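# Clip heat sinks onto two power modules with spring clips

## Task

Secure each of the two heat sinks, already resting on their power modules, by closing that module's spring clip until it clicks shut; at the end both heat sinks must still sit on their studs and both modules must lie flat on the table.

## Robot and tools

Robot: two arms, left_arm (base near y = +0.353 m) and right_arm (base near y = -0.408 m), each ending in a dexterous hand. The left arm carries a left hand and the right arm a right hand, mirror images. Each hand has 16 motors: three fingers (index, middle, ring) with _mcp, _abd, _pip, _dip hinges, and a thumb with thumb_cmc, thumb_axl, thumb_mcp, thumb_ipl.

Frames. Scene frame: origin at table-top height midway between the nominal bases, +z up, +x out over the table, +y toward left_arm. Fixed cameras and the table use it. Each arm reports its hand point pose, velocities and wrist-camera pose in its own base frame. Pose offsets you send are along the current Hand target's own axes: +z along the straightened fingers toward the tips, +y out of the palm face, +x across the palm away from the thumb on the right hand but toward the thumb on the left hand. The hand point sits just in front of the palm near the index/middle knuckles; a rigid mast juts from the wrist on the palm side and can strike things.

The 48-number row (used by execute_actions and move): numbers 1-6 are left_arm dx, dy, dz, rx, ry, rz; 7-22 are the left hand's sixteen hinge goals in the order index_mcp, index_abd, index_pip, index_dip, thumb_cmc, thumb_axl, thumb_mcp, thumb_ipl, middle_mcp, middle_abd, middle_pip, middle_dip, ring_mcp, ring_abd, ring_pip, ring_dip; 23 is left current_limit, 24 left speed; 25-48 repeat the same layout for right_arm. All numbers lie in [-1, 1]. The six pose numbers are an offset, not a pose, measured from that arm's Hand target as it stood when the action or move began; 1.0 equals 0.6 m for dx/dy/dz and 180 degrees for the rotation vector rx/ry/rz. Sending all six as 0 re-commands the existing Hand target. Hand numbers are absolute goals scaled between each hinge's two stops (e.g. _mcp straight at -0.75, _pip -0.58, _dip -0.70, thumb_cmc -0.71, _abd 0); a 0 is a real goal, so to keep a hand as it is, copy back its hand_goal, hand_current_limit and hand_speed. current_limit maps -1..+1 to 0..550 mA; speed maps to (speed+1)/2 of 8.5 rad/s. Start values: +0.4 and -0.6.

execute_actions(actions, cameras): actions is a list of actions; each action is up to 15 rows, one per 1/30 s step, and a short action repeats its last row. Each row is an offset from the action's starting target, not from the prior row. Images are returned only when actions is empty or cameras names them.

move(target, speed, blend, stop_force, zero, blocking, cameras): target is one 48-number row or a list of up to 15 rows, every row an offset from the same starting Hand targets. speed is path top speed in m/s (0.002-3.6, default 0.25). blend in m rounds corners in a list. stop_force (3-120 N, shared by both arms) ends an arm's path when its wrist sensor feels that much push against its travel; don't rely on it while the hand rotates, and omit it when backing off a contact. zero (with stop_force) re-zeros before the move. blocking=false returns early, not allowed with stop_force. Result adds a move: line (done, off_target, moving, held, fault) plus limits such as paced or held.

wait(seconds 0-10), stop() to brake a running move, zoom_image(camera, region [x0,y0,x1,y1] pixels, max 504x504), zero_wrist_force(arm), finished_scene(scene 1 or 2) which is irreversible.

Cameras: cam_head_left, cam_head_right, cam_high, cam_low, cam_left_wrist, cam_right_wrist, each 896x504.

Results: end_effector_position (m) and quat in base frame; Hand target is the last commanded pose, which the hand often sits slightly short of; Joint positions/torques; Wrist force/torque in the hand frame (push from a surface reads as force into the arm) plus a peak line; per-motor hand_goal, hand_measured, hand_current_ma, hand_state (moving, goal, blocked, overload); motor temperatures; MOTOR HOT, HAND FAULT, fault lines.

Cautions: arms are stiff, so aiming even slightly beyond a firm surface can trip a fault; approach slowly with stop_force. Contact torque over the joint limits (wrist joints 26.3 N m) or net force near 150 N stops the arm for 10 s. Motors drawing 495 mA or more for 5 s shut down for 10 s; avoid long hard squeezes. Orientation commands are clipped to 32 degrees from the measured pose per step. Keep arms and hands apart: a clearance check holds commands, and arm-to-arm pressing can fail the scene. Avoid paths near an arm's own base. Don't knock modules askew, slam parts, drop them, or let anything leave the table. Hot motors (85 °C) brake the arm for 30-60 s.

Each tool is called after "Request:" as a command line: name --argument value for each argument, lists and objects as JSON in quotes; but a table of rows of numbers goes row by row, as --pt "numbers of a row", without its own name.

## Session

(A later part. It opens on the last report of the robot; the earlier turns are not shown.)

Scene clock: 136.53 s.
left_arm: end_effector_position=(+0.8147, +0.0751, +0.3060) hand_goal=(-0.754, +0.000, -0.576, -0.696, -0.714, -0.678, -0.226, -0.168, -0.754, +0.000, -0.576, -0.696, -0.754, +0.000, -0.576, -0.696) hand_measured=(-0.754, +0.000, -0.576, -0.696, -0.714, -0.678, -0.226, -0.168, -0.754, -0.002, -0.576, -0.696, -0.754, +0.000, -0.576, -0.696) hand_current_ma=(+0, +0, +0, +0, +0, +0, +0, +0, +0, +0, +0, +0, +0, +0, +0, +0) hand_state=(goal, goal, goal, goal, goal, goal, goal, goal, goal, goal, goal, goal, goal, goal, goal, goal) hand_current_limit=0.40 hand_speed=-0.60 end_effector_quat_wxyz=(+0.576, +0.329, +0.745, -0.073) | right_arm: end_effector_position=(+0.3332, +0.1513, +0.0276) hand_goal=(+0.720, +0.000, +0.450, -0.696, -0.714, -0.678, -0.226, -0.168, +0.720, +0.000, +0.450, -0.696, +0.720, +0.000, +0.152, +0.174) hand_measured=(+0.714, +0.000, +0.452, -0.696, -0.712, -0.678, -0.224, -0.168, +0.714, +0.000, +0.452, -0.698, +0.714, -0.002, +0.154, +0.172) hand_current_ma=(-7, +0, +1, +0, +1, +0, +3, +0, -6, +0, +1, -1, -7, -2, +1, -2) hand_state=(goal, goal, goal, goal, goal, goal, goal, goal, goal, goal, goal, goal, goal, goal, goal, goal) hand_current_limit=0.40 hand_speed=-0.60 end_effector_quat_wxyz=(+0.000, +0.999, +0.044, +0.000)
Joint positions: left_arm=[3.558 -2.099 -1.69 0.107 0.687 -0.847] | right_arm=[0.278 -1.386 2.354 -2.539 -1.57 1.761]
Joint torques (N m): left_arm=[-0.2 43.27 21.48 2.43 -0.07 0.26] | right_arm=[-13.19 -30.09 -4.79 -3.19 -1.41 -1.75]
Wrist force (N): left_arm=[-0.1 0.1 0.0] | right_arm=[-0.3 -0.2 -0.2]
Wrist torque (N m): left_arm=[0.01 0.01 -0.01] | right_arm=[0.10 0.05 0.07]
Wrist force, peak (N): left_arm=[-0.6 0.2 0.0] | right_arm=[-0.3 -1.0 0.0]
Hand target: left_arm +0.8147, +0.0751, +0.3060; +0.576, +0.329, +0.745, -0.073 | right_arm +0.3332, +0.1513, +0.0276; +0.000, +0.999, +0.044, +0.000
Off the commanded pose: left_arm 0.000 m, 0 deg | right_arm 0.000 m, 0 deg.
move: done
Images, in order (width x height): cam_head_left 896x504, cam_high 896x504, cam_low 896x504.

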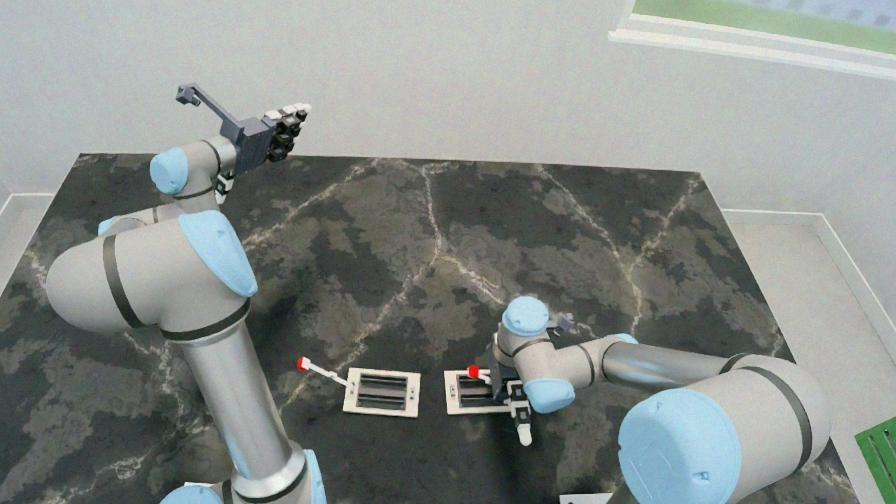

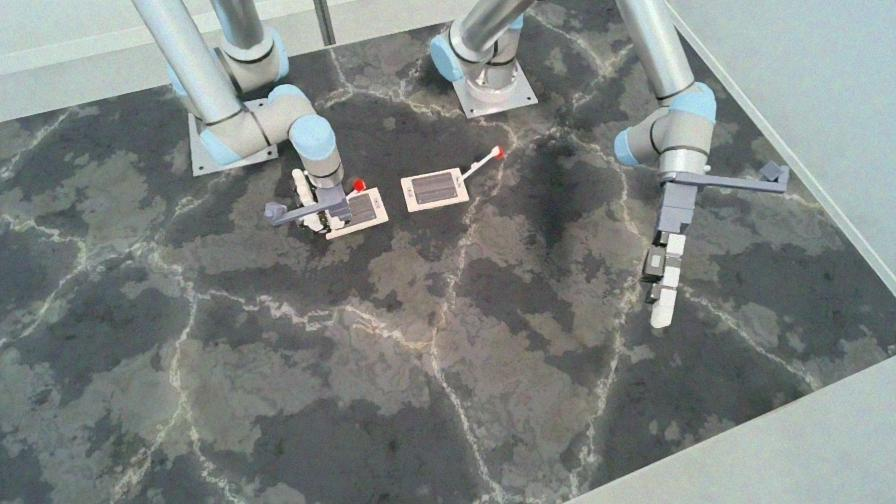

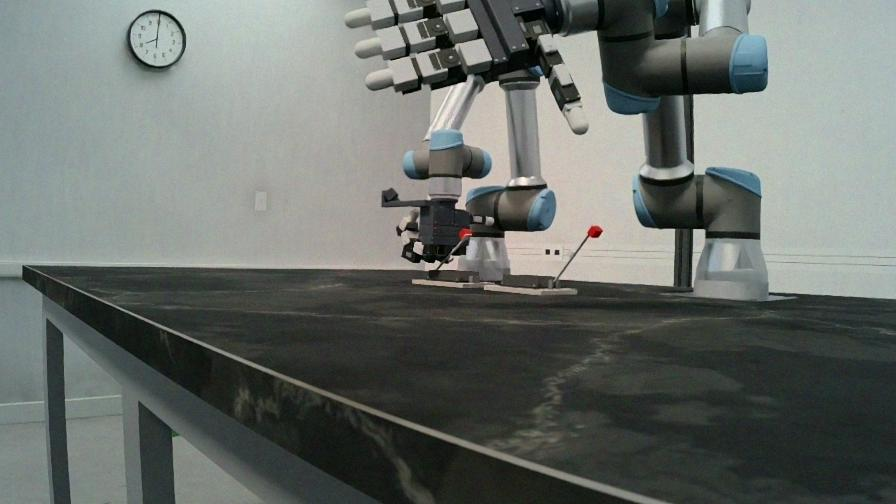

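Request:
move --pt "0 0 0 0 0 0 -0.754 0 -0.576 -0.696 -0.714 -0.678 -0.226 -0.168 -0.754 0 -0.576 -0.696 -0.754 0 -0.576 -0.696 0.4 -0.6 0 0.06 0 0 0 0 0.72 0 0.45 -0.696 -0.714 -0.678 -0.226 -0.168 0.72 0 0.45 -0.696 0.72 0 0.153 0.174 0.4 -0.6" --pt "0 0 0 0 0 0 -0.754 0 -0.576 -0.696 -0.714 -0.678 -0.226 -0.168 -0.754 0 -0.576 -0.696 -0.754 0 -0.576 -0.696 0.4 -0.6 0 0.06 -0.18 0 0 0 0.72 0 0.45 -0.696 -0.714 -0.678 -0.226 -0.168 0.72 0 0.45 -0.696 0.72 0 0.153 0.174 0.4 -0.6" --speed '[0.08,0.15]' --blend '[0.01,0]' --cameras '["cam_head_left", "cam_high", "cam_low","cam_right_wrist"]'

Request:
zoom_image --camera "cam_low" --region '[330, 180, 630, 310]'

Request:
zoom_image --camera "cam_high" --region '[200, 120, 480, 280]'

Scene clock: 148.07 s.
left_arm: end_effector_position=(+0.8147, +0.0751, +0.3060) hand_goal=(-0.754, +0.000, -0.576, -0.696, -0.714, -0.678, -0.226, -0.168, -0.754, +0.000, -0.576, -0.696, -0.754, +0.000, -0.576, -0.696) hand_measured=(-0.754, +0.000, -0.576, -0.696, -0.714, -0.678, -0.226, -0.168, -0.754, -0.002, -0.576, -0.696, -0.754, +0.000, -0.576, -0.696) hand_current_ma=(+0, +0, +0, +0, +0, +0, +0, +0, +0, +0, +0, +0, +0, +0, +0, +0) hand_state=(goal, goal, goal, goal, goal, goal, goal, goal, goal, goal, goal, goal, goal, goal, goal, goal) hand_current_limit=0.40 hand_speed=-0.60 end_effector_quat_wxyz=(+0.576, +0.329, +0.745, -0.073) | right_arm: end_effector_position=(+0.3363, +0.1154, +0.1355) hand_goal=(+0.720, +0.000, +0.450, -0.696, -0.714, -0.678, -0.226, -0.168, +0.720, +0.000, +0.450, -0.696, +0.720, +0.000, +0.152, +0.174) hand_measured=(+0.714, +0.000, +0.452, -0.696, -0.712, -0.678, -0.224, -0.168, +0.714, +0.000, +0.452, -0.698, +0.714, -0.002, +0.154, +0.172) hand_current_ma=(-7, +0, +1, +0, +1, +0, +3, +0, -7, +0, +1, -1, -8, -2, +1, -2) hand_state=(goal, goal, goal, goal, goal, goal, goal, goal, goal, goal, goal, goal, goal, goal, goal, goal) hand_current_limit=0.40 hand_speed=-0.60 end_effector_quat_wxyz=(+0.000, +0.999, +0.044, +0.000)
Joint positions: left_arm=[3.558 -2.099 -1.69 0.107 0.687 -0.847] | right_arm=[0.186 -1.669 2.265 -2.168 -1.57 1.669]
Joint torques (N m): left_arm=[-0.3 43.32 20.58 2.19 -0.11 0.24] | right_arm=[-10.96 -20.9 -18.38 -0.75 0.78 -1.67]
Wrist force (N): left_arm=[-0.2 0.1 0.3] | right_arm=[-0.3 -0.1 0.1]
Wrist torque (N m): left_arm=[-0.01 0.02 -0.02] | right_arm=[0.09 0.04 -0.12]
Wrist force, peak (N): left_arm=[-0.4 0.3 0.4] | right_arm=[-0.2 -0.4 -1.4]
Hand target: left_arm +0.8147, +0.0751, +0.3060; +0.576, +0.329, +0.745, -0.073 | right_arm +0.3363, +0.1154, +0.1356; +0.000, +0.999, +0.044, +0.000
Off the commanded pose: left_arm 0.000 m, 0 deg | right_arm 0.000 m, 0 deg.
move: done
camera_calibration:
cam_right_wrist: T_world_to_cam=[[-0.711665, -0.701519, -0.0374685, 0.363542], [-0.52728, 0.49814, 0.688355, -0.0134037], [-0.46423, 0.509634, -0.724406, 0.323836], [0, 0, 0, 1]] pos_world=[0.401986, 0.0966709, 0.257436]
Images, in order (width x height): cam_head_left 896x504, cam_high 896x504, cam_low 896x504, cam_right_wrist 896x504.

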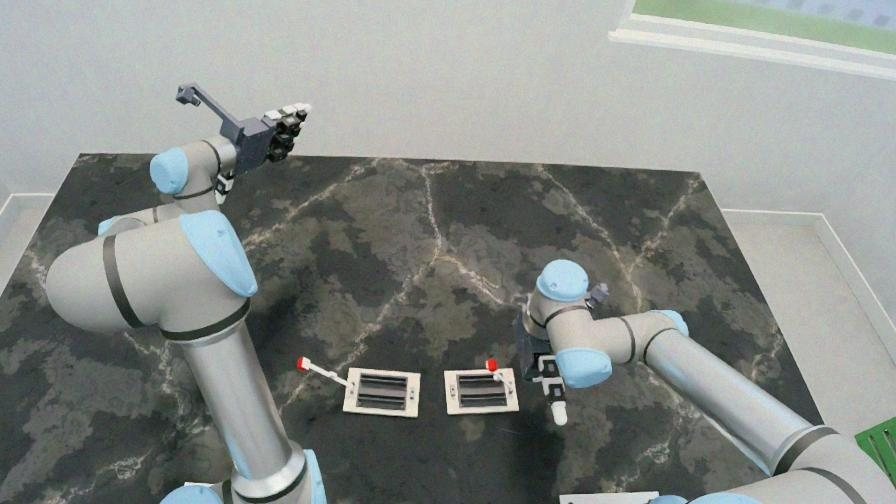

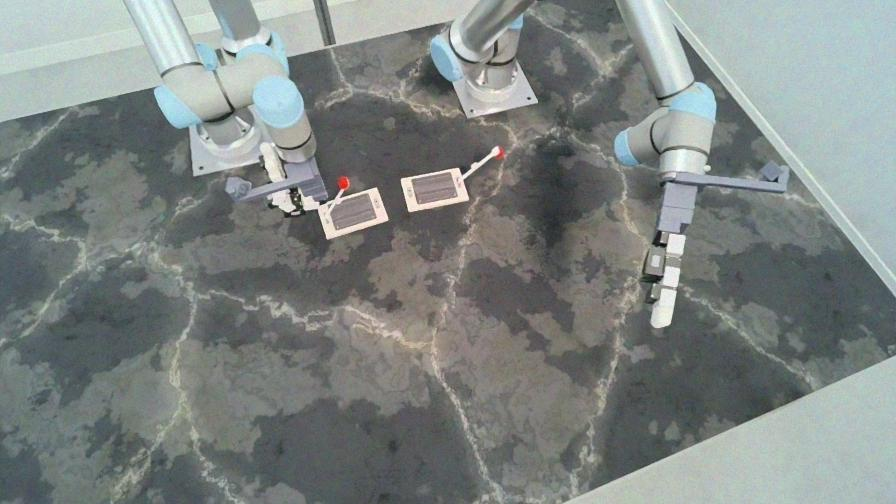

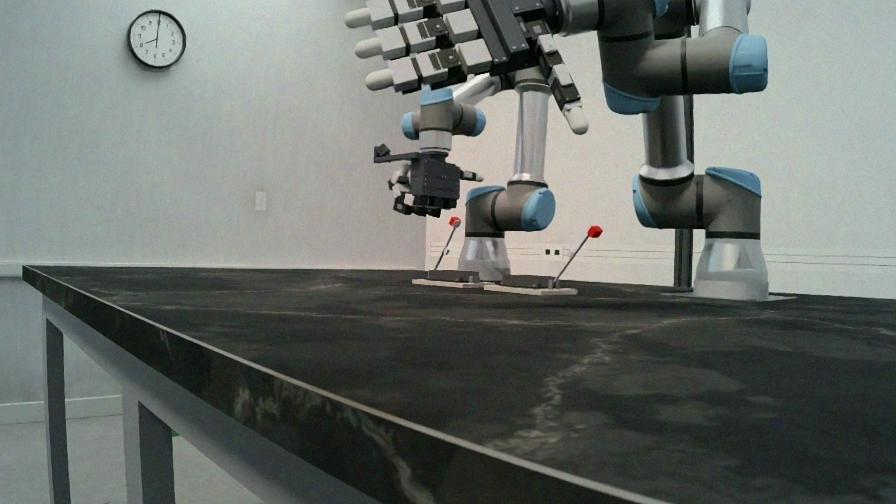

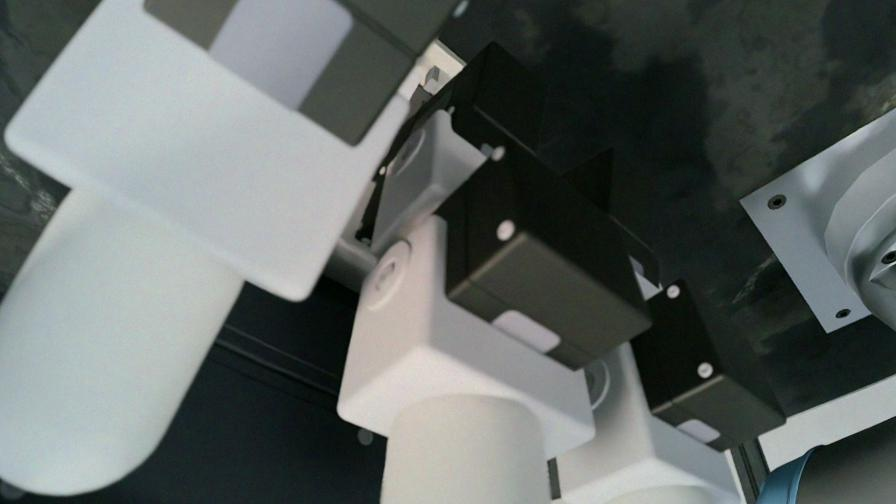

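Scaled by 1.680.

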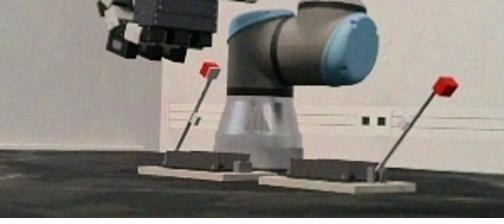

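Scaled by 1.800.

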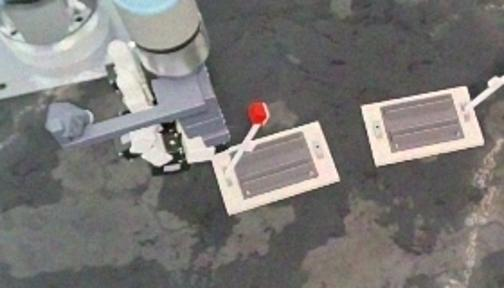

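Request:
move --pt "0 0 0 0 0 0 -0.754 0 -0.576 -0.696 -0.714 -0.678 -0.226 -0.168 -0.754 0 -0.576 -0.696 -0.754 0 -0.576 -0.696 0.4 -0.6 0 -0.0783 0.0625 0 0 0 0.72 0 0.45 -0.696 -0.714 -0.678 -0.226 -0.168 0.72 0 0.45 -0.696 0.72 0 0.153 0.174 0.4 -0.6" --pt "0 0 0 0 0 0 -0.754 0 -0.576 -0.696 -0.714 -0.678 -0.226 -0.168 -0.754 0 -0.576 -0.696 -0.754 0 -0.576 -0.696 0.4 -0.6 0 -0.1483 0.0942 0 0 0 0.72 0 0.45 -0.696 -0.714 -0.678 -0.226 -0.168 0.72 0 0.45 -0.696 0.72 0 0.153 0.174 0.4 -0.6" --pt "0 0 0 0 0 0 -0.754 0 -0.576 -0.696 -0.714 -0.678 -0.226 -0.168 -0.754 0 -0.576 -0.696 -0.754 0 -0.576 -0.696 0.4 -0.6 0 -0.2017 0.1475 0 0 0 0.72 0 0.45 -0.696 -0.714 -0.678 -0.226 -0.168 0.72 0 0.45 -0.696 0.72 0 0.153 0.174 0.4 -0.6" --speed 0.06 --blend '[0.008,0.008,0]' --cameras '["cam_head_left", "cam_high", "cam_low","cam_right_wrist"]'

Request:
zoom_image --camera "cam_low" --region '[330, 180, 630, 310]'

Request:
zoom_image --camera "cam_high" --region '[200, 120, 480, 280]'

Scene clock: 163.73 s.
left_arm: end_effector_position=(+0.8147, +0.0751, +0.3060) hand_goal=(-0.754, +0.000, -0.576, -0.696, -0.714, -0.678, -0.226, -0.168, -0.754, +0.000, -0.576, -0.696, -0.754, +0.000, -0.576, -0.696) hand_measured=(-0.754, +0.000, -0.576, -0.696, -0.714, -0.678, -0.226, -0.168, -0.754, -0.002, -0.576, -0.696, -0.754, +0.000, -0.576, -0.696) hand_current_ma=(+0, +0, +0, +0, +0, +0, +0, +0, +0, +0, +0, +0, +0, +0, +0, +0) hand_state=(goal, goal, goal, goal, goal, goal, goal, goal, goal, goal, goal, goal, goal, goal, goal, goal) hand_current_limit=0.40 hand_speed=-0.60 end_effector_quat_wxyz=(+0.576, +0.329, +0.745, -0.073) | right_arm: end_effector_position=(+0.3360, +0.1296, +0.1256) hand_goal=(+0.720, +0.000, +0.450, -0.696, -0.714, -0.678, -0.226, -0.168, +0.720, +0.000, +0.450, -0.696, +0.720, +0.000, +0.152, +0.174) hand_measured=(+0.714, +0.000, +0.452, -0.696, -0.712, -0.678, -0.222, -0.168, +0.744, +0.000, +0.452, -0.698, +0.714, -0.002, +0.154, +0.172) hand_current_ma=(-7, +0, +1, +0, +1, +0, +3, +0, +46, +0, +1, -1, -8, -2, +1, -2) hand_state=(goal, goal, goal, goal, goal, goal, goal, goal, blocked, goal, goal, goal, goal, goal, goal, goal) hand_current_limit=0.40 hand_speed=-0.60 end_effector_quat_wxyz=(-0.001, +0.999, +0.045, +0.002)
Joint positions: left_arm=[3.558 -2.099 -1.69 0.107 0.687 -0.847] | right_arm=[0.223 -1.635 2.266 -2.206 -1.57 1.703]
Joint torques (N m): left_arm=[0.19 42.46 20.59 2.22 -0.15 0.14] | right_arm=[-0.1 -14.68 -18.6 -2.65 -0.46 0.32]
Wrist force (N): left_arm=[-0.2 0.0 0.0] | right_arm=[-1.0 -0.1 -11.0]
Wrist torque (N m): left_arm=[0.00 0.02 -0.01] | right_arm=[0.79 0.22 0.03]
Wrist force, peak (N): left_arm=[-0.3 0.4 0.4] | right_arm=[-14.8 -3.2 -141.3]
Hand target: left_arm +0.8147, +0.0751, +0.3060; +0.576, +0.329, +0.745, -0.073 | right_arm +0.3360, +0.1296, +0.1256; -0.001, +0.999, +0.045, +0.002 (not the last commanded pose)
Off the commanded pose: left_arm 0.000 m, 0 deg | right_arm 0.133 m, 0 deg.
FORCE FAULT: contact force on the right arm reached its limit, and that arm stopped. The contact can be on any part of that arm, not only on its tool. That arm's remaining commands of this call were not run. That arm is still stopped at the end of this call. That arm stays stopped for about 10 more seconds. Until then a move that you send moves the other arm only, and its call returns only when the move has ended. Once the stop has ended, the next robot result says so. If the stop ends while you think or write, that arm runs what you send next, counted from a new Hand target: where the arm stands when the stop ends. While its stop runs, that arm, its gripper or tool too, takes no new command. Until it ends, the stop uses up actions while you think or wait. An arm that is not stopped still takes commands.
move: fault (right_arm); path passed 0 of 3 targets
camera_calibration:
cam_right_wrist: T_world_to_cam=[[-0.709429, -0.703626, -0.0402596, 0.372808], [-0.530904, 0.495966, 0.687138, -0.0121696], [-0.463521, 0.508849, -0.725411, 0.309293], [0, 0, 0, 1]] pos_world=[0.401383, 0.110969, 0.247736]
Images, in order (width x height): cam_head_left 896x504, cam_high 896x504, cam_low 896x504, cam_right_wrist 896x504.

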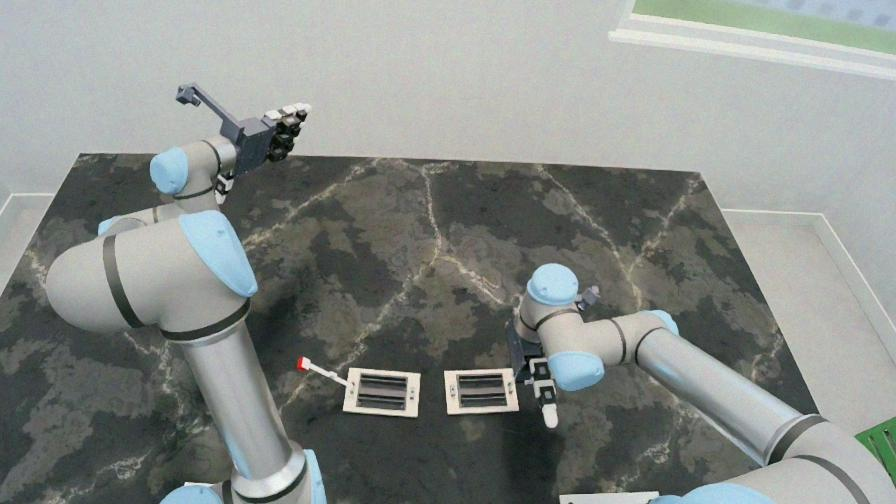

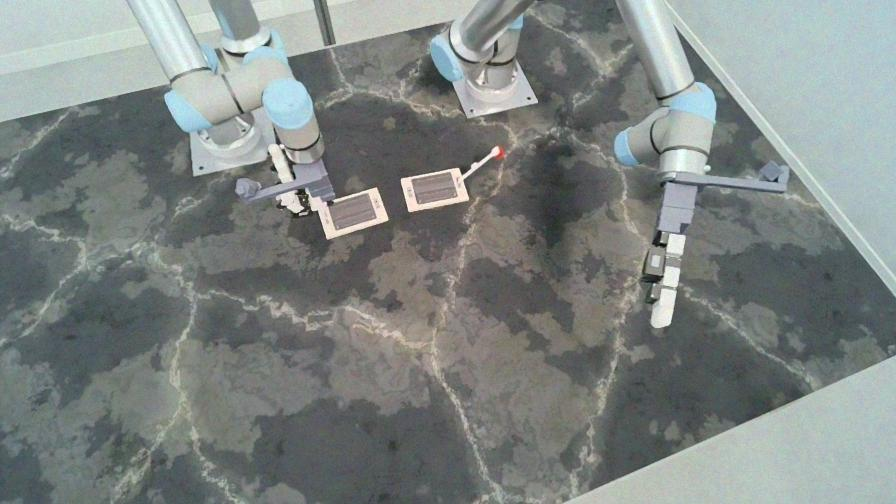

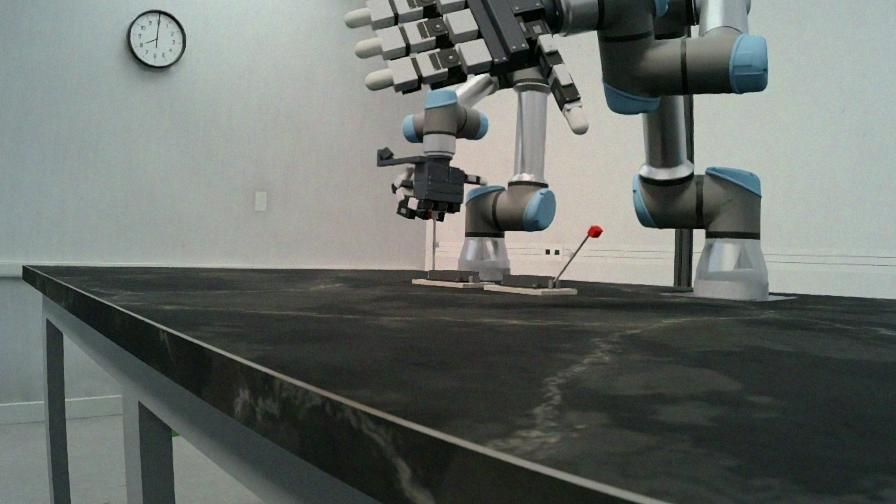

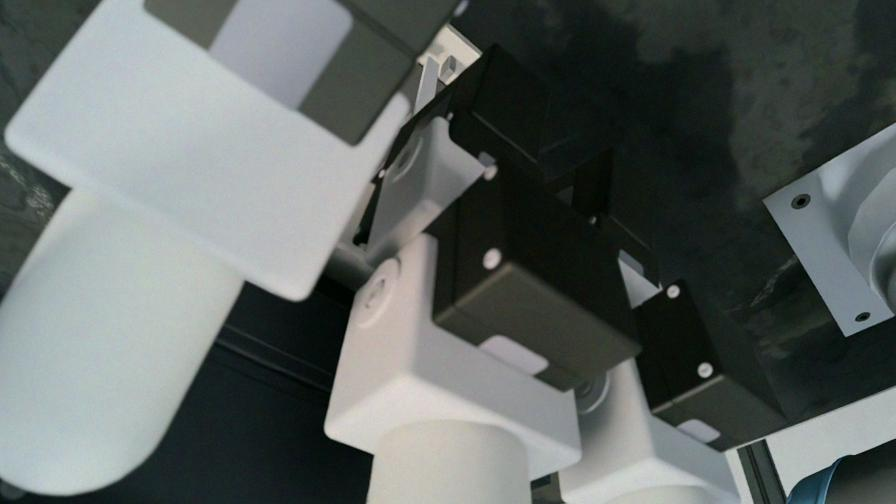

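Scaled by 1.680.

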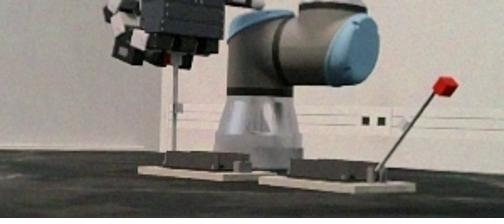

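Scaled by 1.800.

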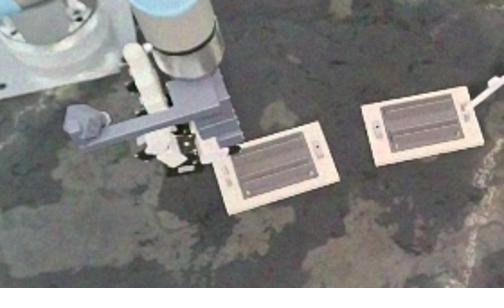

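Request:
wait --seconds 1

Scene clock: 182.97 s.
left_arm: end_effector_position=(+0.8147, +0.0751, +0.3060) hand_goal=(-0.754, +0.000, -0.576, -0.696, -0.714, -0.678, -0.226, -0.168, -0.754, +0.000, -0.576, -0.696, -0.754, +0.000, -0.576, -0.696) hand_measured=(-0.754, +0.000, -0.576, -0.696, -0.714, -0.678, -0.226, -0.168, -0.754, -0.002, -0.576, -0.696, -0.754, +0.000, -0.576, -0.696) hand_current_ma=(+0, +0, +0, +0, +0, +0, +0, +0, +0, +0, +0, +0, +0, +0, +0, +0) hand_state=(goal, goal, goal, goal, goal, goal, goal, goal, goal, goal, goal, goal, goal, goal, goal, goal) hand_current_limit=0.40 hand_speed=-0.60 end_effector_quat_wxyz=(+0.576, +0.329, +0.745, -0.073) | right_arm: end_effector_position=(+0.3360, +0.1296, +0.1256) hand_goal=(+0.720, +0.000, +0.450, -0.696, -0.714, -0.678, -0.226, -0.168, +0.720, +0.000, +0.450, -0.696, +0.720, +0.000, +0.152, +0.174) hand_measured=(+0.714, +0.000, +0.452, -0.696, -0.712, -0.678, -0.222, -0.168, +0.744, +0.000, +0.452, -0.698, +0.714, -0.002, +0.154, +0.172) hand_current_ma=(-7, +0, +1, +0, +1, +0, +3, +0, +46, +0, +1, -1, -8, -2, +1, -2) hand_state=(goal, goal, goal, goal, goal, goal, goal, goal, blocked, goal, goal, goal, goal, goal, goal, goal) hand_current_limit=0.40 hand_speed=-0.60 end_effector_quat_wxyz=(-0.001, +0.999, +0.045, +0.002)
Joint positions: left_arm=[3.558 -2.099 -1.69 0.107 0.687 -0.847] | right_arm=[0.223 -1.635 2.266 -2.206 -1.57 1.703]
Joint torques (N m): left_arm=[-0.24 42.5 19.76 2.1 0.17 0.34] | right_arm=[-0.89 -15.47 -17.85 -2.34 -0.38 -0.12]
Wrist force (N): left_arm=[-0.4 0.2 0.3] | right_arm=[-0.9 -0.2 -10.8]
Wrist torque (N m): left_arm=[0.00 0.06 -0.03] | right_arm=[0.77 0.20 0.03]
Wrist force, peak (N): left_arm=[-0.3 0.3 0.5] | right_arm=[-0.8 0.1 -11.3]
Hand target: left_arm +0.8147, +0.0751, +0.3060; +0.576, +0.329, +0.745, -0.073 | right_arm +0.3360, +0.1296, +0.1256; -0.001, +0.999, +0.045, +0.002 (not the last commanded pose)
Off the commanded pose: left_arm 0.000 m, 0 deg | right_arm 0.133 m, 0 deg.
FORCE FAULT, CONTINUED: the right arm's stop, for the force fault that an earlier result reported, is over. The rest of the stop counts as 19 of the actions that you can send in this scene. During its stop the right arm's controller moved it back a little. That arm's target is now where it stood when the stop ended, not its last command. That arm accepts commands again.
wait: 1.00 s; at rest from the start

Request:
move --pt "0 0 0 0 0 0 -0.754 0 -0.576 -0.696 -0.714 -0.678 -0.226 -0.168 -0.754 0 -0.576 -0.696 -0.754 0 -0.576 -0.696 0.4 -0.6 0 0 -0.06 0 0 0 0.72 0 0.45 -0.696 -0.714 -0.678 -0.226 -0.168 0.72 0 0.45 -0.696 0.72 0 0.153 0.174 0.4 -0.6" --pt "0 0 0 0 0 0 -0.754 0 -0.576 -0.696 -0.714 -0.678 -0.226 -0.168 -0.754 0 -0.576 -0.696 -0.754 0 -0.576 -0.696 0.4 -0.6 0 0.2567 -0.06 0 0 0 0.72 0 0.45 -0.696 -0.714 -0.678 -0.226 -0.168 0.72 0 0.45 -0.696 0.72 0 0.153 0.174 0.4 -0.6" --pt "0 0 0 0 0 0 -0.754 0 -0.576 -0.696 -0.714 -0.678 -0.226 -0.168 -0.754 0 -0.576 -0.696 -0.754 0 -0.576 -0.696 0.4 -0.6 0 0.2567 0.124 0 0 0 0.72 0 0.45 -0.696 -0.714 -0.678 -0.226 -0.168 0.72 0 0.45 -0.696 0.72 0 0.153 0.174 0.4 -0.6" --speed '[0.1,0.2,0.1]' --blend '[0.02,0.02,0]' --cameras '["cam_head_left", "cam_low"]'

Request:
zoom_image --camera "cam_low" --region '[330, 180, 630, 310]'

Request:
zoom_image --camera "cam_head_left" --region '[280, 340, 600, 430]'

Scene clock: 194.87 s.
left_arm: end_effector_position=(+0.8147, +0.0751, +0.3060) hand_goal=(-0.754, +0.000, -0.576, -0.696, -0.714, -0.678, -0.226, -0.168, -0.754, +0.000, -0.576, -0.696, -0.754, +0.000, -0.576, -0.696) hand_measured=(-0.754, +0.000, -0.576, -0.696, -0.714, -0.678, -0.226, -0.168, -0.754, -0.002, -0.576, -0.696, -0.754, +0.000, -0.576, -0.696) hand_current_ma=(+0, +0, +0, +0, +0, +0, +0, +0, +0, +0, +0, +0, +0, +0, +0, +0) hand_state=(goal, goal, goal, goal, goal, goal, goal, goal, goal, goal, goal, goal, goal, goal, goal, goal) hand_current_limit=0.40 hand_speed=-0.60 end_effector_quat_wxyz=(+0.576, +0.329, +0.745, -0.073) | right_arm: end_effector_position=(+0.3502, -0.0237, +0.0510) hand_goal=(+0.720, +0.000, +0.450, -0.696, -0.714, -0.678, -0.226, -0.168, +0.720, +0.000, +0.450, -0.696, +0.720, +0.000, +0.152, +0.174) hand_measured=(+0.714, +0.000, +0.452, -0.696, -0.712, -0.678, -0.222, -0.168, +0.714, +0.000, +0.452, -0.698, +0.714, -0.002, +0.154, +0.172) hand_current_ma=(-7, +0, +1, +0, +1, +0, +3, +0, -6, +0, +1, -1, -8, -2, +1, -2) hand_state=(goal, goal, goal, goal, goal, goal, goal, goal, goal, goal, goal, goal, goal, goal, goal, goal) hand_current_limit=0.40 hand_speed=-0.60 end_effector_quat_wxyz=(-0.001, +0.999, +0.045, +0.002)
Joint positions: left_arm=[3.558 -2.099 -1.69 0.107 0.687 -0.847] | right_arm=[-0.199 -1.569 2.468 -2.473 -1.568 1.281]
Joint torques (N m): left_arm=[0.28 43.64 19 2.16 0.2 0.32] | right_arm=[11.22 -10.69 -23 -3.37 -1.33 1.52]
Wrist force (N): left_arm=[-0.1 0.1 0.2] | right_arm=[-0.2 -0.2 0.1]
Wrist torque (N m): left_arm=[-0.01 0.02 -0.01] | right_arm=[0.12 0.02 -0.13]
Wrist force, peak (N): left_arm=[-0.4 0.1 0.5] | right_arm=[-1.0 0.0 -11.1]
Hand target: left_arm +0.8147, +0.0751, +0.3060; +0.576, +0.329, +0.745, -0.073 | right_arm +0.3503, -0.0237, +0.0510; -0.001, +0.999, +0.045, +0.002
Off the commanded pose: left_arm 0.000 m, 0 deg | right_arm 0.000 m, 0 deg.
move: done; blend cut to 0.018 m at target 1
Images, in order (width x height): cam_head_left 896x504, cam_low 896x504.

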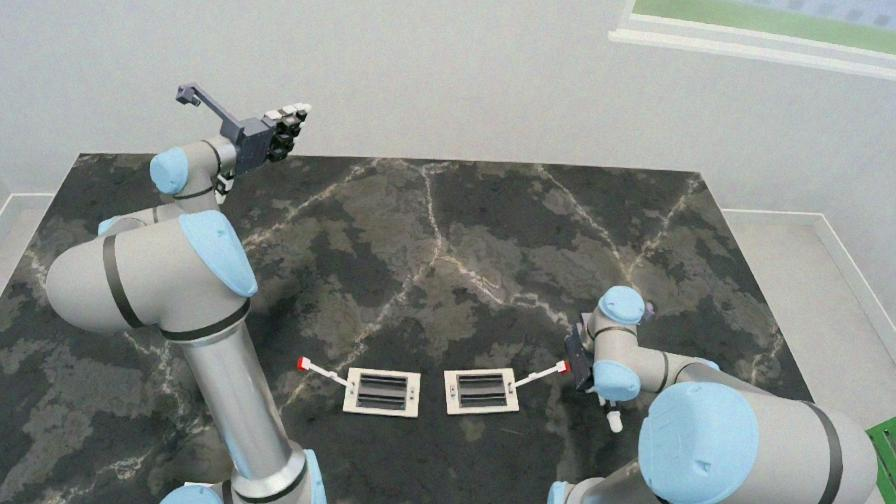

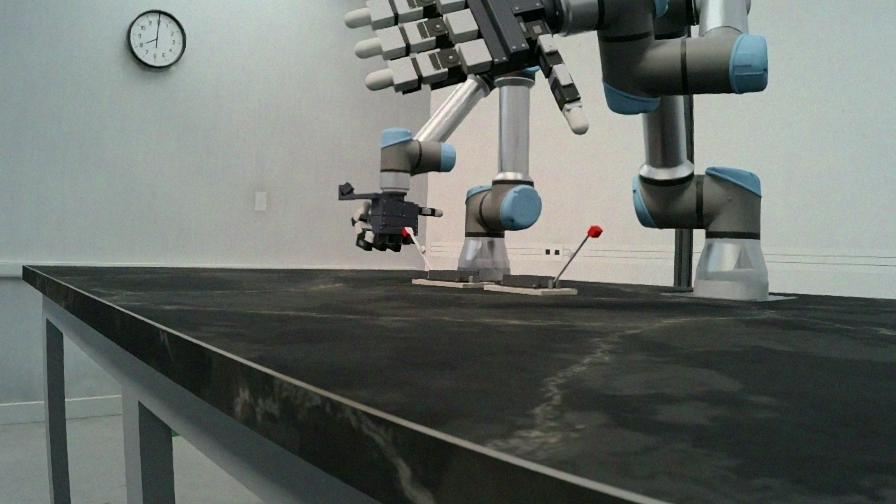

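Scaled by 1.680.

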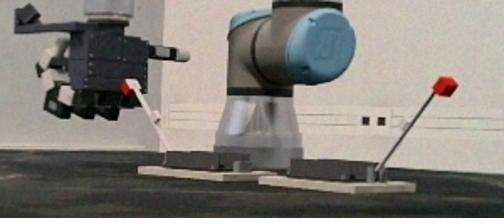

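Scaled by 1.575.

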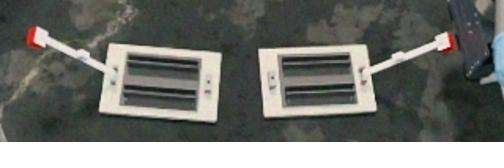

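Request:
move --pt "0 0 0 0 0 0 -0.754 0 -0.576 -0.696 -0.714 -0.678 -0.226 -0.168 -0.754 0 -0.576 -0.696 -0.754 0 -0.576 -0.696 0.4 -0.6 0 -0.0715 0 0 0 0 0.72 0 0.45 -0.696 -0.714 -0.678 -0.226 -0.168 0.72 0 0.45 -0.696 0.72 0 0.153 0.174 0.4 -0.6" --pt "0 0 0 0 0 0 -0.754 0 -0.576 -0.696 -0.714 -0.678 -0.226 -0.168 -0.754 0 -0.576 -0.696 -0.754 0 -0.576 -0.696 0.4 -0.6 0 -0.1215 -0.03 0 0 0 0.72 0 0.45 -0.696 -0.714 -0.678 -0.226 -0.168 0.72 0 0.45 -0.696 0.72 0 0.153 0.174 0.4 -0.6" --pt "0 0 0 0 0 0 -0.754 0 -0.576 -0.696 -0.714 -0.678 -0.226 -0.168 -0.754 0 -0.576 -0.696 -0.754 0 -0.576 -0.696 0.4 -0.6 0 -0.1682 -0.0417 0 0 0 0.72 0 0.45 -0.696 -0.714 -0.678 -0.226 -0.168 0.72 0 0.45 -0.696 0.72 0 0.153 0.174 0.4 -0.6" --pt "0 0 0 0 0 0 -0.754 0 -0.576 -0.696 -0.714 -0.678 -0.226 -0.168 -0.754 0 -0.576 -0.696 -0.754 0 -0.576 -0.696 0.4 -0.6 0 -0.2165 -0.0583 0 0 0 0.72 0 0.45 -0.696 -0.714 -0.678 -0.226 -0.168 0.72 0 0.45 -0.696 0.72 0 0.153 0.174 0.4 -0.6" --pt "0 0 0 0 0 0 -0.754 0 -0.576 -0.696 -0.714 -0.678 -0.226 -0.168 -0.754 0 -0.576 -0.696 -0.754 0 -0.576 -0.696 0.4 -0.6 0 -0.2698 -0.07 0 0 0 0.72 0 0.45 -0.696 -0.714 -0.678 -0.226 -0.168 0.72 0 0.45 -0.696 0.72 0 0.153 0.174 0.4 -0.6" --pt "0 0 0 0 0 0 -0.754 0 -0.576 -0.696 -0.714 -0.678 -0.226 -0.168 -0.754 0 -0.576 -0.696 -0.754 0 -0.576 -0.696 0.4 -0.6 0 -0.3232 -0.0617 0 0 0 0.72 0 0.45 -0.696 -0.714 -0.678 -0.226 -0.168 0.72 0 0.45 -0.696 0.72 0 0.153 0.174 0.4 -0.6" --pt "0 0 0 0 0 0 -0.754 0 -0.576 -0.696 -0.714 -0.678 -0.226 -0.168 -0.754 0 -0.576 -0.696 -0.754 0 -0.576 -0.696 0.4 -0.6 0 -0.3748 -0.0412 0 0 0 0.72 0 0.45 -0.696 -0.714 -0.678 -0.226 -0.168 0.72 0 0.45 -0.696 0.72 0 0.153 0.174 0.4 -0.6" --pt "0 0 0 0 0 0 -0.754 0 -0.576 -0.696 -0.714 -0.678 -0.226 -0.168 -0.754 0 -0.576 -0.696 -0.754 0 -0.576 -0.696 0.4 -0.6 0 -0.419 -0.0058 0 0 0 0.72 0 0.45 -0.696 -0.714 -0.678 -0.226 -0.168 0.72 0 0.45 -0.696 0.72 0 0.153 0.174 0.4 -0.6" --pt "0 0 0 0 0 0 -0.754 0 -0.576 -0.696 -0.714 -0.678 -0.226 -0.168 -0.754 0 -0.576 -0.696 -0.754 0 -0.576 -0.696 0.4 -0.6 0 -0.451 0.0417 0 0 0 0.72 0 0.45 -0.696 -0.714 -0.678 -0.226 -0.168 0.72 0 0.45 -0.696 0.72 0 0.153 0.174 0.4 -0.6" --speed 0.08 --blend '[0.008,0.008,0.008,0.008,0.008,0.008,0.008,0.008,0]' --stop_force 15 --cameras '["cam_head_left", "cam_high", "cam_low"]'

Request:
zoom_image --camera "cam_low" --region '[330, 180, 630, 310]'

Request:
zoom_image --camera "cam_high" --region '[200, 120, 480, 280]'

Scene clock: 217.37 s.
left_arm: end_effector_position=(+0.8147, +0.0751, +0.3060) hand_goal=(-0.754, +0.000, -0.576, -0.696, -0.714, -0.678, -0.226, -0.168, -0.754, +0.000, -0.576, -0.696, -0.754, +0.000, -0.576, -0.696) hand_measured=(-0.754, +0.000, -0.576, -0.696, -0.714, -0.678, -0.226, -0.168, -0.754, -0.002, -0.576, -0.696, -0.754, +0.000, -0.576, -0.696) hand_current_ma=(+0, +0, +0, +0, +0, +0, +0, +0, +0, +0, +0, +0, +0, +0, +0, +0) hand_state=(goal, goal, goal, goal, goal, goal, goal, goal, goal, goal, goal, goal, goal, goal, goal, goal) hand_current_limit=0.40 hand_speed=-0.60 end_effector_quat_wxyz=(+0.576, +0.329, +0.745, -0.073) | right_arm: end_effector_position=(+0.3258, +0.2458, +0.0264) hand_goal=(+0.720, +0.000, +0.450, -0.696, -0.714, -0.678, -0.226, -0.168, +0.720, +0.000, +0.450, -0.696, +0.720, +0.000, +0.152, +0.174) hand_measured=(+0.714, +0.000, +0.452, -0.696, -0.712, -0.678, -0.222, -0.168, +0.714, +0.000, +0.452, -0.698, +0.714, -0.002, +0.154, +0.172) hand_current_ma=(-7, +0, +1, +0, +1, +0, +3, +0, -6, +0, +1, -1, -8, -2, +1, -2) hand_state=(goal, goal, goal, goal, goal, goal, goal, goal, goal, goal, goal, goal, goal, goal, goal, goal) hand_current_limit=0.40 hand_speed=-0.60 end_effector_quat_wxyz=(-0.001, +0.999, +0.045, +0.002)
Joint positions: left_arm=[3.558 -2.099 -1.69 0.107 0.687 -0.847] | right_arm=[0.49 -1.281 2.209 -2.503 -1.571 1.97]
Joint torques (N m): left_arm=[0.9 42.06 20.14 1.85 0.1 0.25] | right_arm=[-12.98 -19.14 -5.91 -3.52 -0.18 -1.73]
Wrist force (N): left_arm=[-0.3 0.2 0.4] | right_arm=[-0.2 -0.3 0.0]
Wrist torque (N m): left_arm=[0.00 0.05 -0.02] | right_arm=[0.09 0.02 0.07]
Wrist force, peak (N): left_arm=[-0.5 0.4 0.5] | right_arm=[-0.3 -0.8 0.7]
Hand target: left_arm +0.8147, +0.0751, +0.3060; +0.576, +0.329, +0.745, -0.073 | right_arm +0.3258, +0.2458, +0.0264; -0.001, +0.999, +0.045, +0.002
Off the commanded pose: left_arm 0.000 m, 0 deg | right_arm 0.000 m, 0 deg.
move: done
Images, in order (width x height): cam_head_left 896x504, cam_high 896x504, cam_low 896x504.

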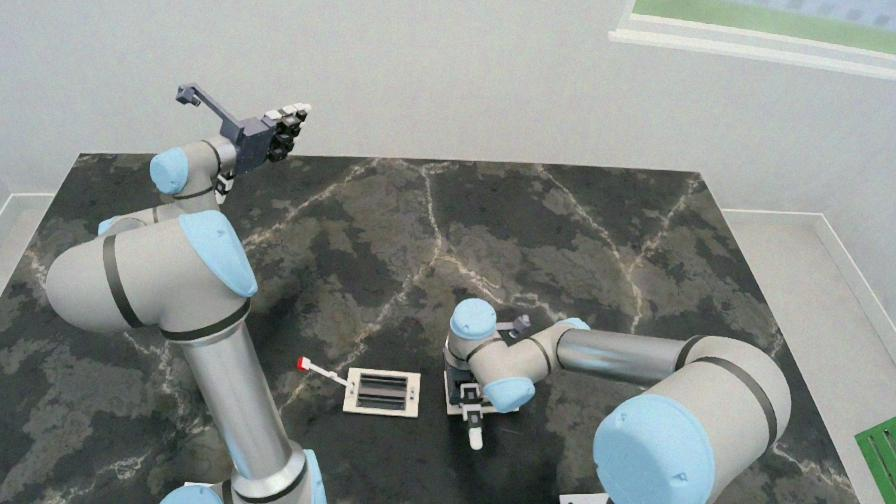

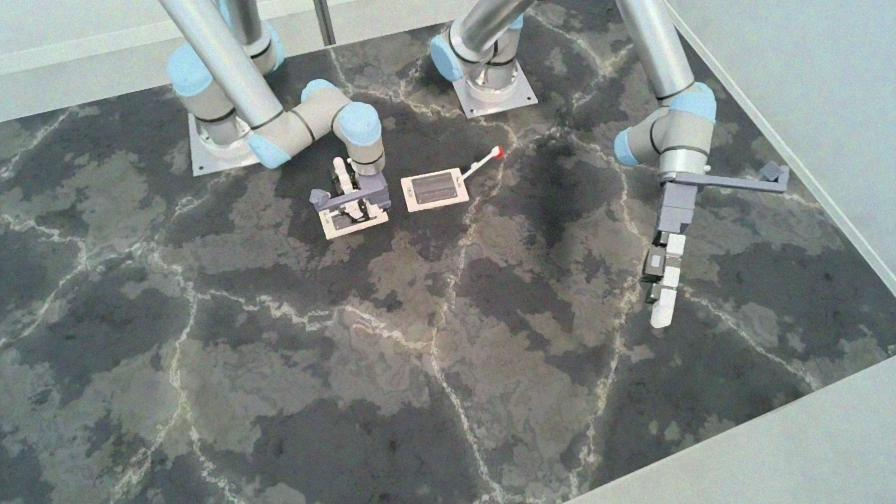

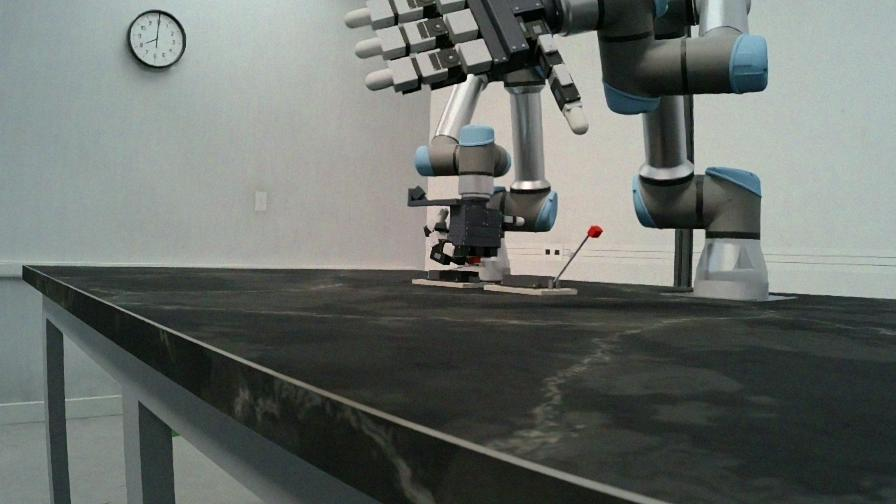

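Scaled by 1.680.

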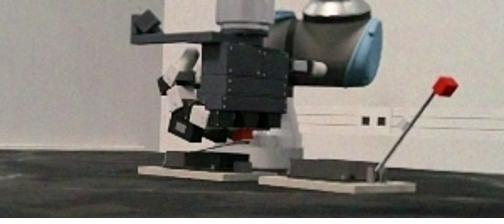

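Scaled by 1.800.

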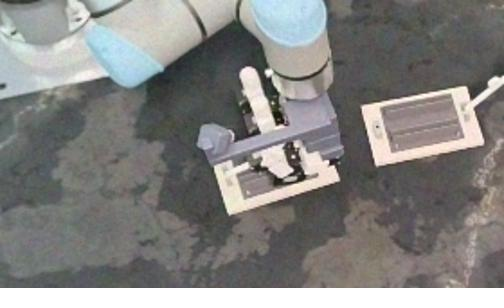

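Request:
move --target '[0,0,0,0,0,0,-0.754,0,-0.576,-0.696,-0.714,-0.678,-0.226,-0.168,-0.754,0,-0.576,-0.696,-0.754,0,-0.576,-0.696,0.4,-0.6,0,-0.02,0.064,0,0,0,0.72,0,0.45,-0.696,-0.714,-0.678,-0.226,-0.168,0.72,0,0.45,-0.696,0.72,0,0.153,0.174,0.4,-0.6]' --speed 0.02 --stop_force 40 --cameras '["cam_head_left", "cam_high", "cam_low"]'

Request:
zoom_image --camera "cam_low" --region '[330, 180, 630, 310]'

Scene clock: 225.53 s.
left_arm: end_effector_position=(+0.8147, +0.0751, +0.3060) hand_goal=(-0.754, +0.000, -0.576, -0.696, -0.714, -0.678, -0.226, -0.168, -0.754, +0.000, -0.576, -0.696, -0.754, +0.000, -0.576, -0.696) hand_measured=(-0.754, +0.000, -0.576, -0.696, -0.714, -0.678, -0.226, -0.168, -0.754, -0.002, -0.576, -0.696, -0.754, +0.000, -0.576, -0.696) hand_current_ma=(+0, +0, +0, +0, +0, +0, +0, +0, +0, +0, +0, +0, +0, +0, +0, +0) hand_state=(goal, goal, goal, goal, goal, goal, goal, goal, goal, goal, goal, goal, goal, goal, goal, goal) hand_current_limit=0.40 hand_speed=-0.60 end_effector_quat_wxyz=(+0.576, +0.329, +0.745, -0.073) | right_arm: end_effector_position=(+0.3251, +0.2537, +0.0010) hand_goal=(+0.720, +0.000, +0.450, -0.696, -0.714, -0.678, -0.226, -0.168, +0.720, +0.000, +0.450, -0.696, +0.720, +0.000, +0.152, +0.174) hand_measured=(+0.714, +0.000, +0.452, -0.696, -0.712, -0.678, -0.222, -0.168, +0.818, +0.000, +0.452, -0.698, +0.712, -0.002, +0.154, +0.172) hand_current_ma=(-7, +0, +1, +0, +1, +0, +3, +0, +322, +0, +1, -1, -8, -2, +1, -2) hand_state=(goal, goal, goal, goal, goal, goal, goal, goal, blocked, goal, goal, goal, goal, goal, goal, goal) hand_current_limit=0.40 hand_speed=-0.60 end_effector_quat_wxyz=(-0.001, +0.999, +0.045, +0.002)
Joint positions: left_arm=[3.558 -2.099 -1.69 0.107 0.687 -0.847] | right_arm=[0.505 -1.211 2.21 -2.574 -1.571 1.985]
Joint torques (N m): left_arm=[0.93 42.09 19.79 1.85 0.14 0.39] | right_arm=[-15.24 -14.77 2.4 -2.13 0.25 -1.99]
Wrist force (N): left_arm=[-0.1 0.1 0.2] | right_arm=[-6.3 -1.7 -33.4]
Wrist torque (N m): left_arm=[0.00 0.02 -0.01] | right_arm=[2.29 0.59 -0.32]
Wrist force, peak (N): left_arm=[-0.5 0.5 0.4] | right_arm=[-19.9 12.5 -75.4]
Hand target: left_arm +0.8147, +0.0751, +0.3060; +0.576, +0.329, +0.745, -0.073 | right_arm +0.3251, +0.2537, +0.0010; -0.001, +0.999, +0.045, +0.002 (not the last commanded pose)
Off the commanded pose: left_arm 0.000 m, 0 deg | right_arm 0.014 m, 0 deg.
move: contact (right_arm)
Images, in order (width x height): cam_head_left 896x504, cam_high 896x504, cam_low 896x504.

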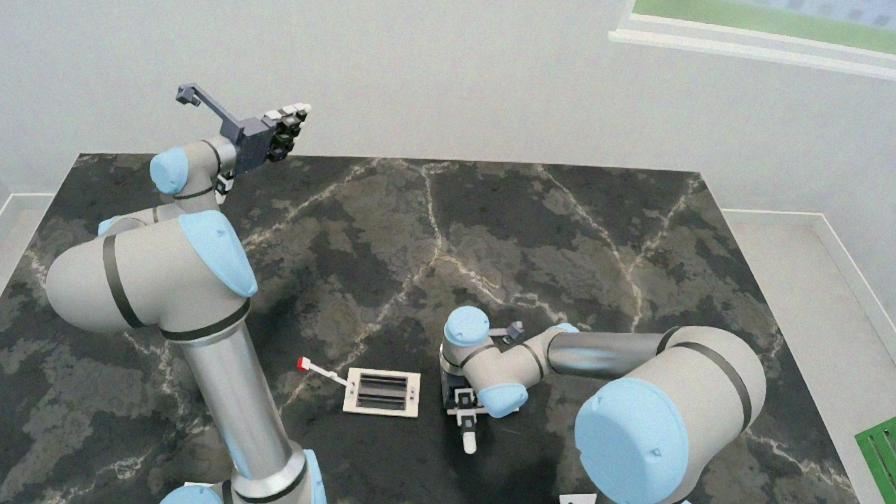

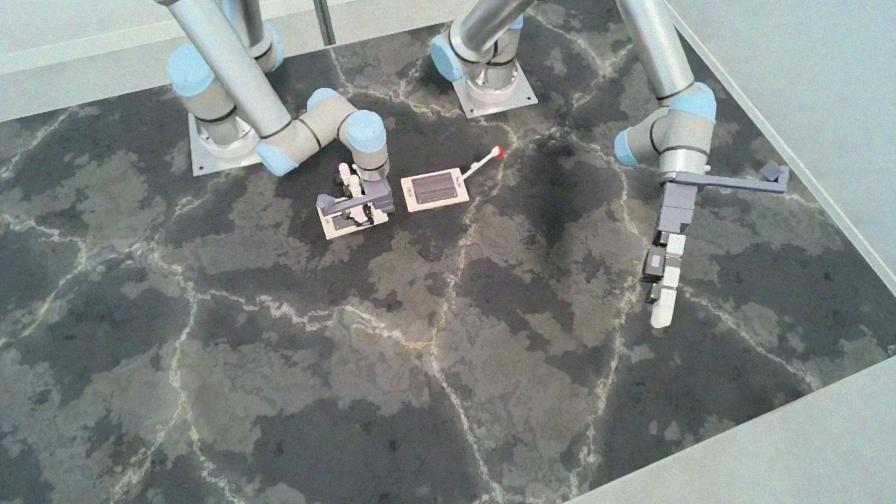

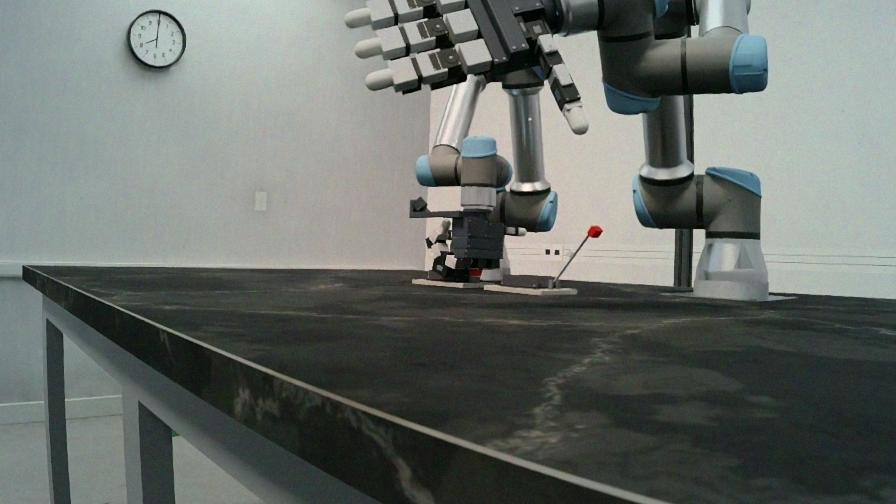

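Scaled by 1.680.

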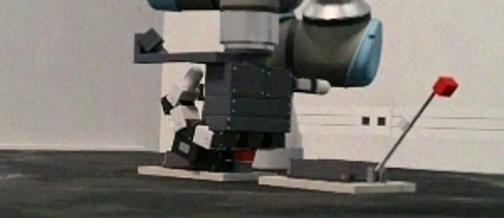

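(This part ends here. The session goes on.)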